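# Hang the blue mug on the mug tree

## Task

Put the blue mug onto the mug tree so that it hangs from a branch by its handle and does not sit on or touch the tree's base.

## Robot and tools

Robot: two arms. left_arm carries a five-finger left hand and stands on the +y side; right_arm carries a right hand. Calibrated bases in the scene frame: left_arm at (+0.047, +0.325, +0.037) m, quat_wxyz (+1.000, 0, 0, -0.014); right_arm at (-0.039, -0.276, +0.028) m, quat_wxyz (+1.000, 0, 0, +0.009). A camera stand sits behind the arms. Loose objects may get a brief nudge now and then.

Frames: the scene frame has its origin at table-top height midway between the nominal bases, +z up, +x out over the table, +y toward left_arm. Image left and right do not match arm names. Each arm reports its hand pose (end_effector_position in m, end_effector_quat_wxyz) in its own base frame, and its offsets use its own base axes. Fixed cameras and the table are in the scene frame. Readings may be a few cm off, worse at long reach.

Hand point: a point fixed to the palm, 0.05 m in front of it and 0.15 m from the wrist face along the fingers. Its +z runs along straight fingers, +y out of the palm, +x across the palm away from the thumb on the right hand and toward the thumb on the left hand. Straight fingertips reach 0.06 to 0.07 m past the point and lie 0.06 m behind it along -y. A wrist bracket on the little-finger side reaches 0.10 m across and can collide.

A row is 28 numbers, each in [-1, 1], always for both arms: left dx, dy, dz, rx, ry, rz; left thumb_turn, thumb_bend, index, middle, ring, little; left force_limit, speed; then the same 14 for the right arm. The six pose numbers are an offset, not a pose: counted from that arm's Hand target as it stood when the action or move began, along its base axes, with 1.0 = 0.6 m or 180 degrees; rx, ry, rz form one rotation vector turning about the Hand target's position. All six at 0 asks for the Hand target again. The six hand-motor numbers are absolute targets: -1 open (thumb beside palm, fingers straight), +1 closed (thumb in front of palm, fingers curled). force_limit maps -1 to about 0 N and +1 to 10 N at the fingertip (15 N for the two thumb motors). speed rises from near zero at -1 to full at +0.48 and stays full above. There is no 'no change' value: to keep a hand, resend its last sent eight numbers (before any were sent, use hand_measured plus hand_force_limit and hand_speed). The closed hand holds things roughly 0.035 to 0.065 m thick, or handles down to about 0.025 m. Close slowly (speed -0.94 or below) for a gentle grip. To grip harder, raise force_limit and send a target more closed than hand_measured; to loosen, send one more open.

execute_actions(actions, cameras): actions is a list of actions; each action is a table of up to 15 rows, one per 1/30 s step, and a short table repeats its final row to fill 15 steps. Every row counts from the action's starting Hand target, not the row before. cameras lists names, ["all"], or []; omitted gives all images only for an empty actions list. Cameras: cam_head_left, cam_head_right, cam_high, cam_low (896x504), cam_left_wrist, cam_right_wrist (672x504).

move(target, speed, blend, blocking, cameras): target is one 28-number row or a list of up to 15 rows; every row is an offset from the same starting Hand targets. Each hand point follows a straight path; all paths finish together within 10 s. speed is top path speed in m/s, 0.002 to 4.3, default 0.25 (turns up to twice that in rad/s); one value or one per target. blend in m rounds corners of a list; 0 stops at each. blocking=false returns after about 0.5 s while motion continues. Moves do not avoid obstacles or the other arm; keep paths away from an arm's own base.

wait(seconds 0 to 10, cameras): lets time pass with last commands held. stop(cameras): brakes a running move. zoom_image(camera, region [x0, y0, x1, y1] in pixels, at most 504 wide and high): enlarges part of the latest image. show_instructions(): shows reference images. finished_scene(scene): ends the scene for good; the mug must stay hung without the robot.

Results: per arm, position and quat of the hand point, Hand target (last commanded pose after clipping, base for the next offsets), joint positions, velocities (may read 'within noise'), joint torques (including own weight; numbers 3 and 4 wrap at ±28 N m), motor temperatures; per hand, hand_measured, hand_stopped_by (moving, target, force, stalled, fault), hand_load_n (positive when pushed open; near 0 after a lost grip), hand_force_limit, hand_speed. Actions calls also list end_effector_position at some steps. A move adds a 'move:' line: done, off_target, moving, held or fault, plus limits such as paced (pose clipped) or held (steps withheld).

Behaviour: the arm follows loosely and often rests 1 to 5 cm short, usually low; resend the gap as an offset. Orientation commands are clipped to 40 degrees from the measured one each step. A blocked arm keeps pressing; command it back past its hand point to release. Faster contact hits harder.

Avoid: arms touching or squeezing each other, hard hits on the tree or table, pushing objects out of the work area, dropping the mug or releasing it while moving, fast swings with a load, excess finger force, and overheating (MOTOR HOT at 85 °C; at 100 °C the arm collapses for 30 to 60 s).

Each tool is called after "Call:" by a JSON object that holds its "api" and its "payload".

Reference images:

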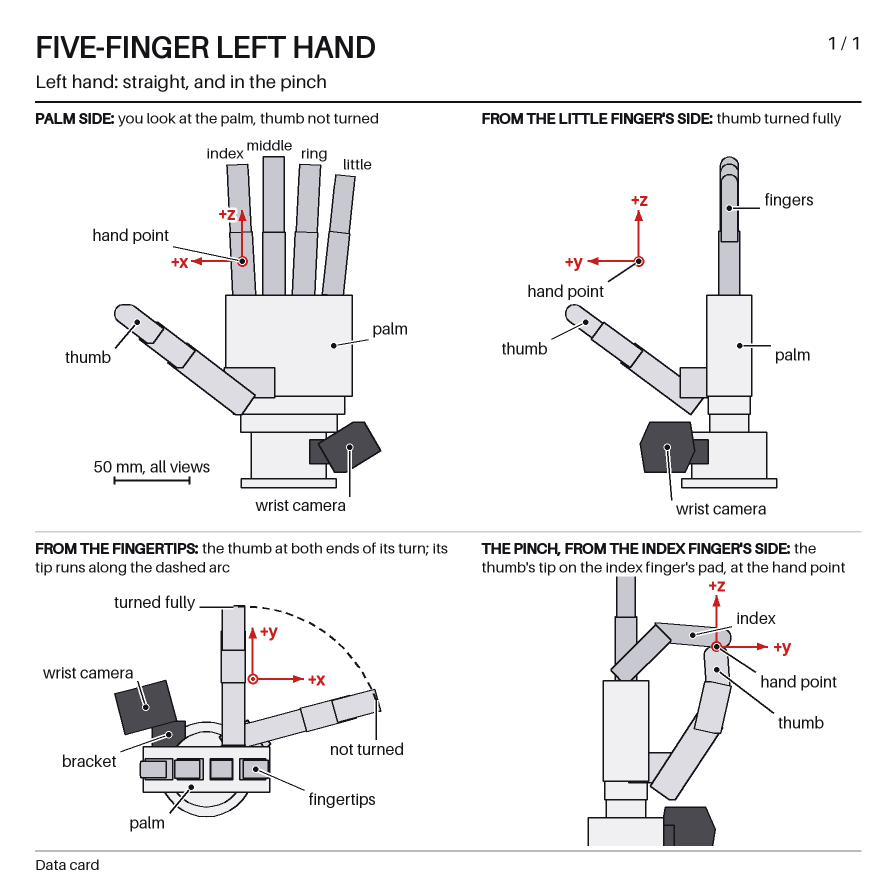

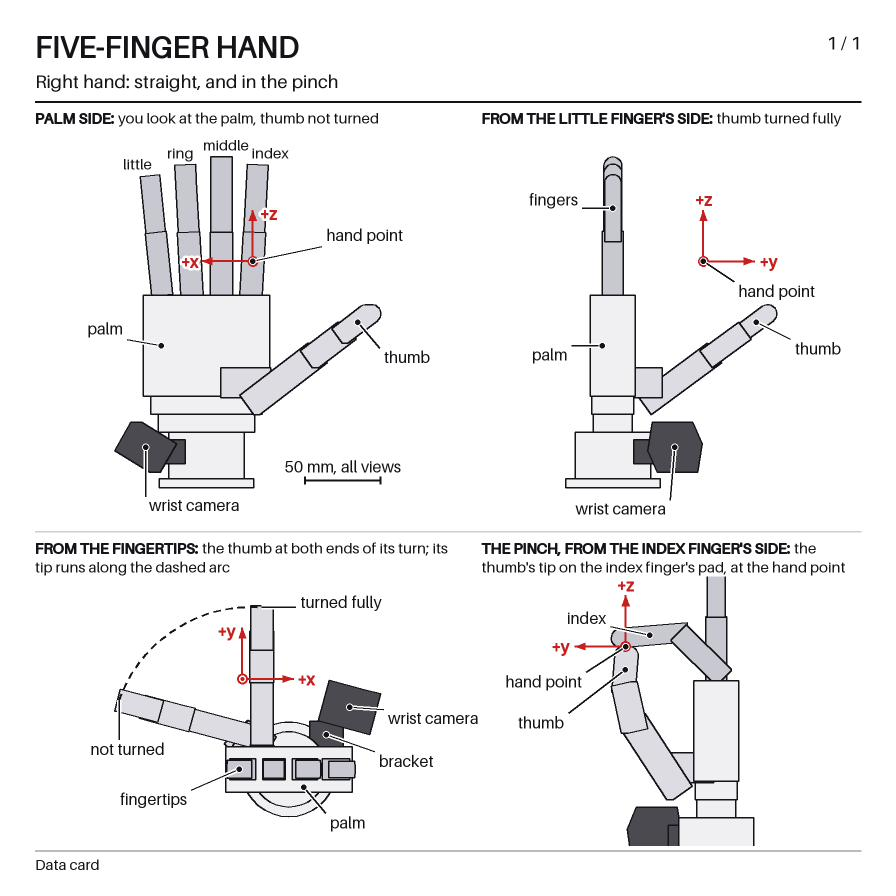

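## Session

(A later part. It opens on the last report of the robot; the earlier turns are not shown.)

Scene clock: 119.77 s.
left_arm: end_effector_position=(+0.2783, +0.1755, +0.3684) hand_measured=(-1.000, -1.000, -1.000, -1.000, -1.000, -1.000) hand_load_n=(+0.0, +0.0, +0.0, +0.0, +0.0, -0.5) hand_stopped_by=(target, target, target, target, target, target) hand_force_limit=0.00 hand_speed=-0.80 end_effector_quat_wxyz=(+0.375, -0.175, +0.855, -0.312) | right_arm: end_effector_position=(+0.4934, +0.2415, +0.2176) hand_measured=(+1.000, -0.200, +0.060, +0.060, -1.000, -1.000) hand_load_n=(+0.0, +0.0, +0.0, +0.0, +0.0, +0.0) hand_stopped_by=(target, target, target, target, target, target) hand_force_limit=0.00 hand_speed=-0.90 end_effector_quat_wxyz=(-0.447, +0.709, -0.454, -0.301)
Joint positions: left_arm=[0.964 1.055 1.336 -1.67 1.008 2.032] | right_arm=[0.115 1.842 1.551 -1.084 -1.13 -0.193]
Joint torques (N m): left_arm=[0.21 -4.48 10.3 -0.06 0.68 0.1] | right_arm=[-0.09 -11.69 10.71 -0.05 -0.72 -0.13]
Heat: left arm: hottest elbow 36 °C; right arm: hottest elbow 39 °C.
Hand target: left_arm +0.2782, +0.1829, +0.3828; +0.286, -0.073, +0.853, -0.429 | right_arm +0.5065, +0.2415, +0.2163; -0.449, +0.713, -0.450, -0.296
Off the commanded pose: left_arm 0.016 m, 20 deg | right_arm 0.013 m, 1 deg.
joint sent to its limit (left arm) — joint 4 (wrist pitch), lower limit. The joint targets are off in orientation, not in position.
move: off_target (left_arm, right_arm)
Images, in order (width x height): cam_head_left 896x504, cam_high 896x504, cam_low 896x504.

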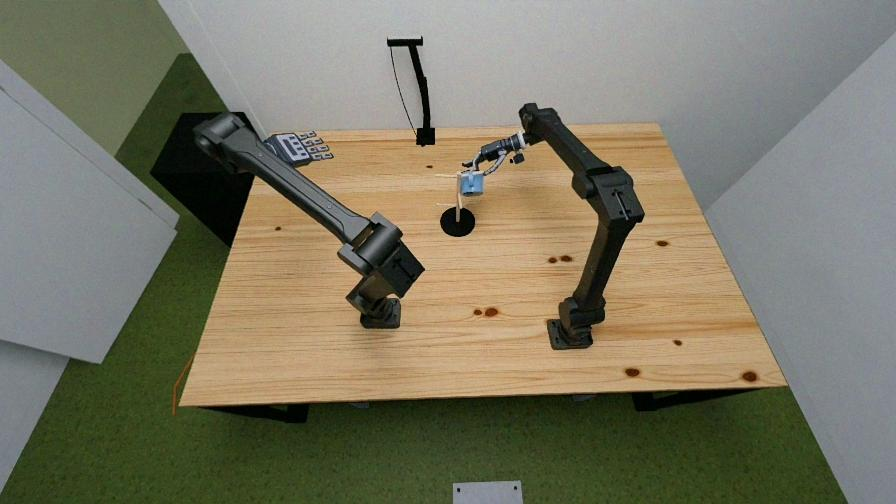

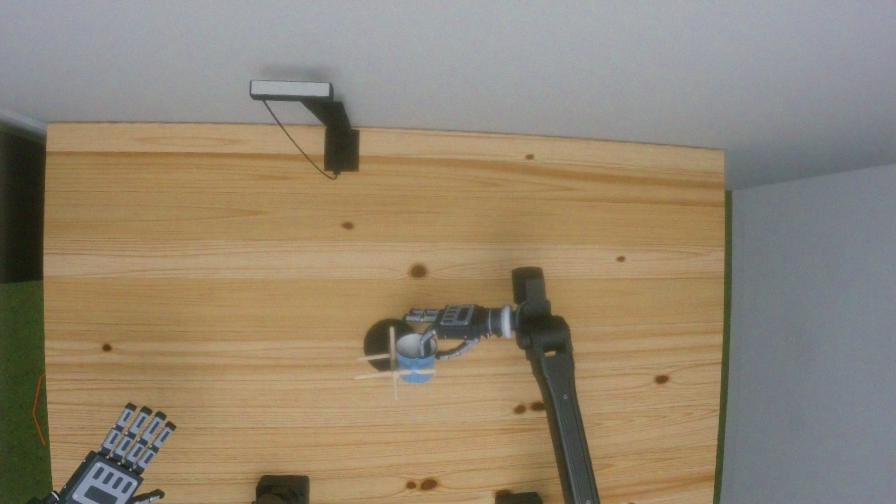

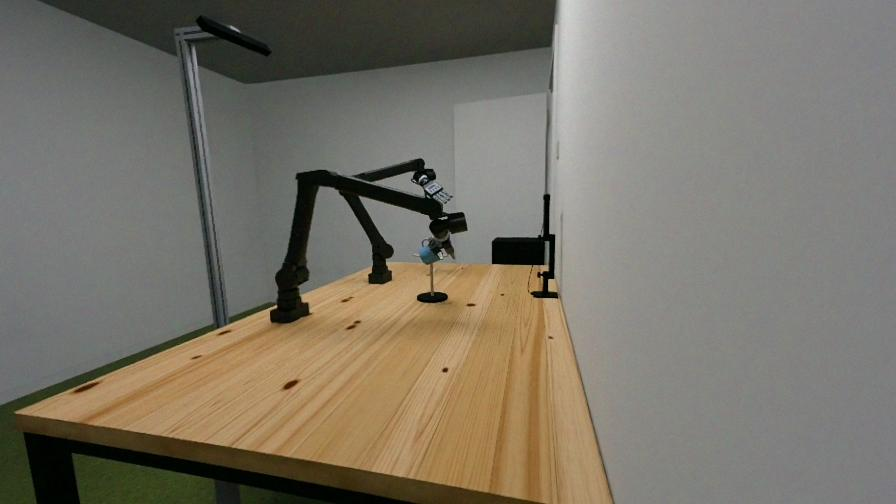

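Call:
{"api": "move", "payload": {"target": [0,0,0,0,0,0,-1,-1,-1,-1,-1,-1,0,-0.8,0.1,0.003,0.08,0,0,0,1.0,-0.2,0.06,0.06,-1,-1,0.0,-0.9], "speed": 0.06, "cameras": ["cam_head_left","cam_low","cam_high"]}}

Call:
{"api": "zoom_image", "payload": {"camera": "cam_low", "region": [400, 220, 470, 310]}}

Call:
{"api": "zoom_image", "payload": {"camera": "cam_head_left", "region": [440, 140, 500, 210]}}

Call:
{"api": "zoom_image", "payload": {"camera": "cam_high", "region": [380, 310, 450, 400]}}

Scene clock: 123.37 s.
left_arm: end_effector_position=(+0.2783, +0.1755, +0.3684) hand_measured=(-1.000, -1.000, -1.000, -1.000, -1.000, -1.000) hand_load_n=(-0.5, +0.0, +0.0, +0.0, +0.0, +0.0) hand_stopped_by=(target, target, target, target, target, target) hand_force_limit=0.00 hand_speed=-0.80 end_effector_quat_wxyz=(+0.375, -0.175, +0.855, -0.312) | right_arm: end_effector_position=(+0.5525, +0.2479, +0.2674) hand_measured=(+1.000, -0.200, +0.060, +0.060, -1.000, -1.000) hand_load_n=(+0.0, +0.0, +0.0, +0.0, +0.0, +0.0) hand_stopped_by=(target, target, target, target, target, target) hand_force_limit=0.00 hand_speed=-0.90 end_effector_quat_wxyz=(-0.446, +0.712, -0.451, -0.302)
Joint positions: left_arm=[0.964 1.055 1.336 -1.67 1.008 2.032] | right_arm=[0.115 1.983 1.897 -1.305 -1.13 -0.21]
Joint torques (N m): left_arm=[0.21 -4.6 10.24 -0.06 0.69 0.11] | right_arm=[-0.32 -13.51 11.12 -0.12 -0.83 -0.1]
Heat: left arm: hottest elbow 37 °C; right arm: hottest elbow 40 °C.
Hand target: left_arm +0.2782, +0.1829, +0.3828; +0.286, -0.073, +0.853, -0.429 | right_arm +0.5665, +0.2433, +0.2642; -0.449, +0.713, -0.449, -0.296
Off the commanded pose: left_arm 0.016 m, 20 deg | right_arm 0.015 m, 1 deg.
joint sent to its limit (left arm) — joint 4 (wrist pitch), lower limit. The joint targets are off in orientation, not in position.
move: off_target (left_arm, right_arm)
Images, in order (width x height): cam_head_left 896x504, cam_high 896x504, cam_low 896x504.

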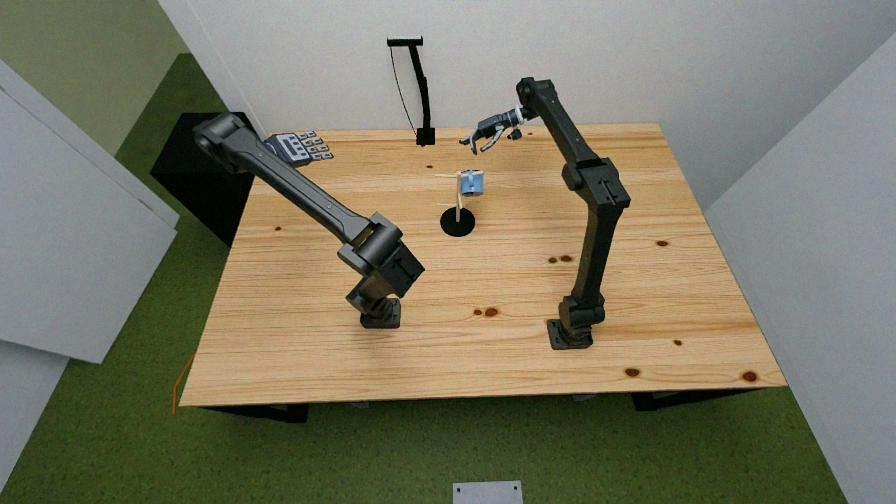

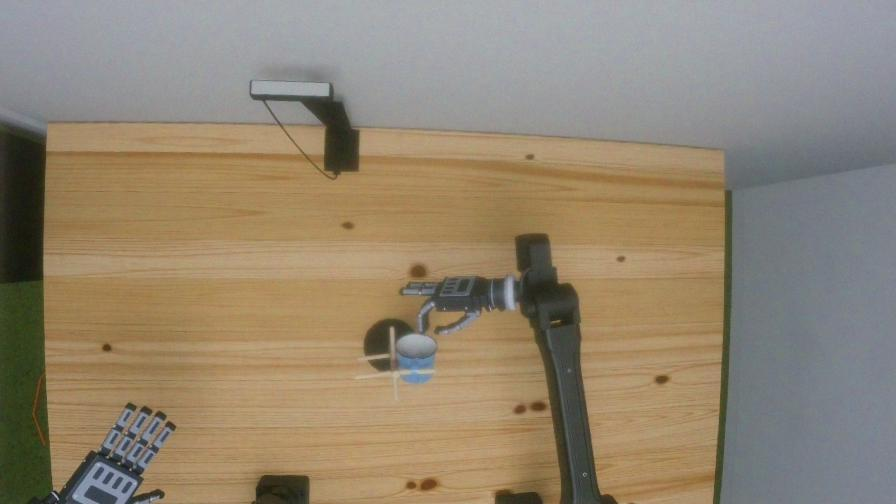

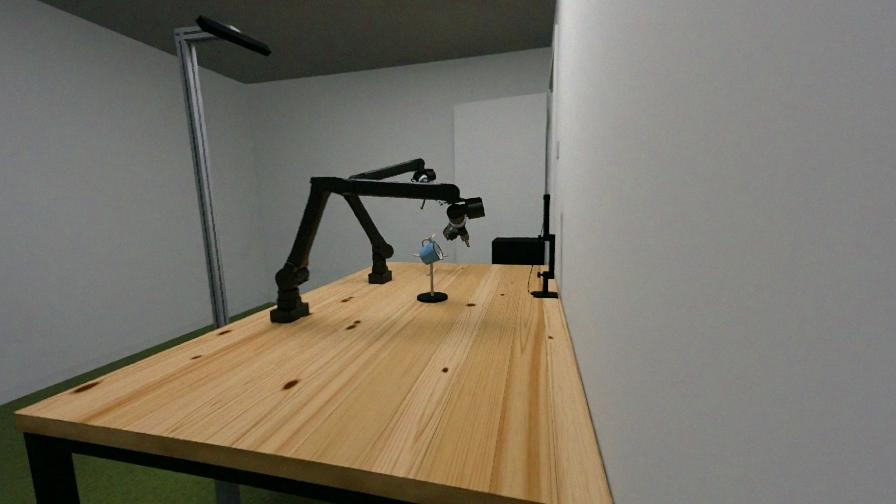

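Scaled by 5.600 from the camera's 896x504 image, which has a finer 1280x720 frame.

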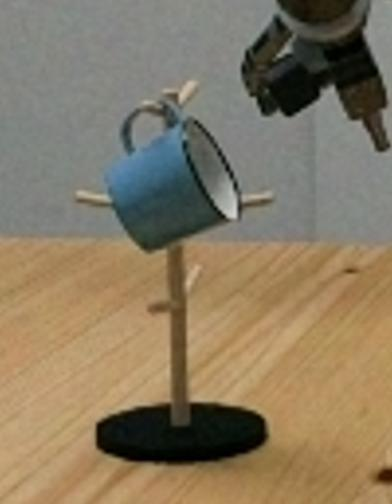

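Scaled by 7.200 from the camera's 896x504 image, which has a finer 1280x720 frame.

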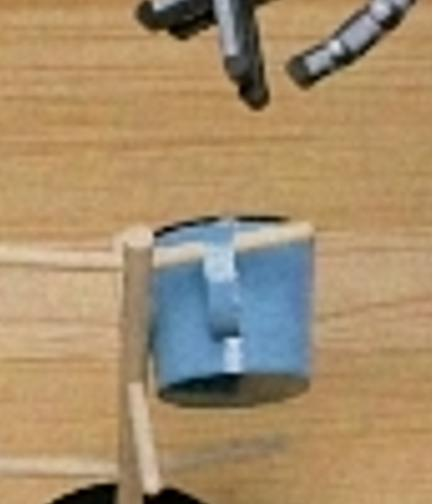

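Scaled by 5.600 from the camera's 896x504 image, which has a finer 1280x720 frame.

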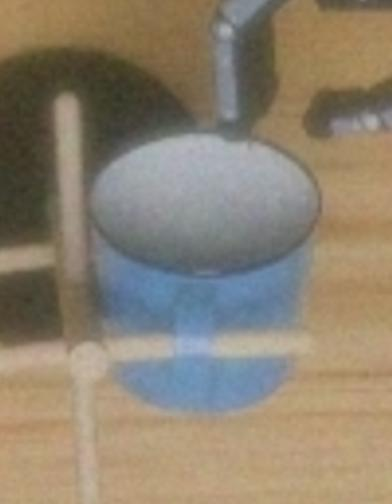

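Call:
{"api": "finished_scene", "payload": {"scene": 2}}

The scene is finished: the task was done.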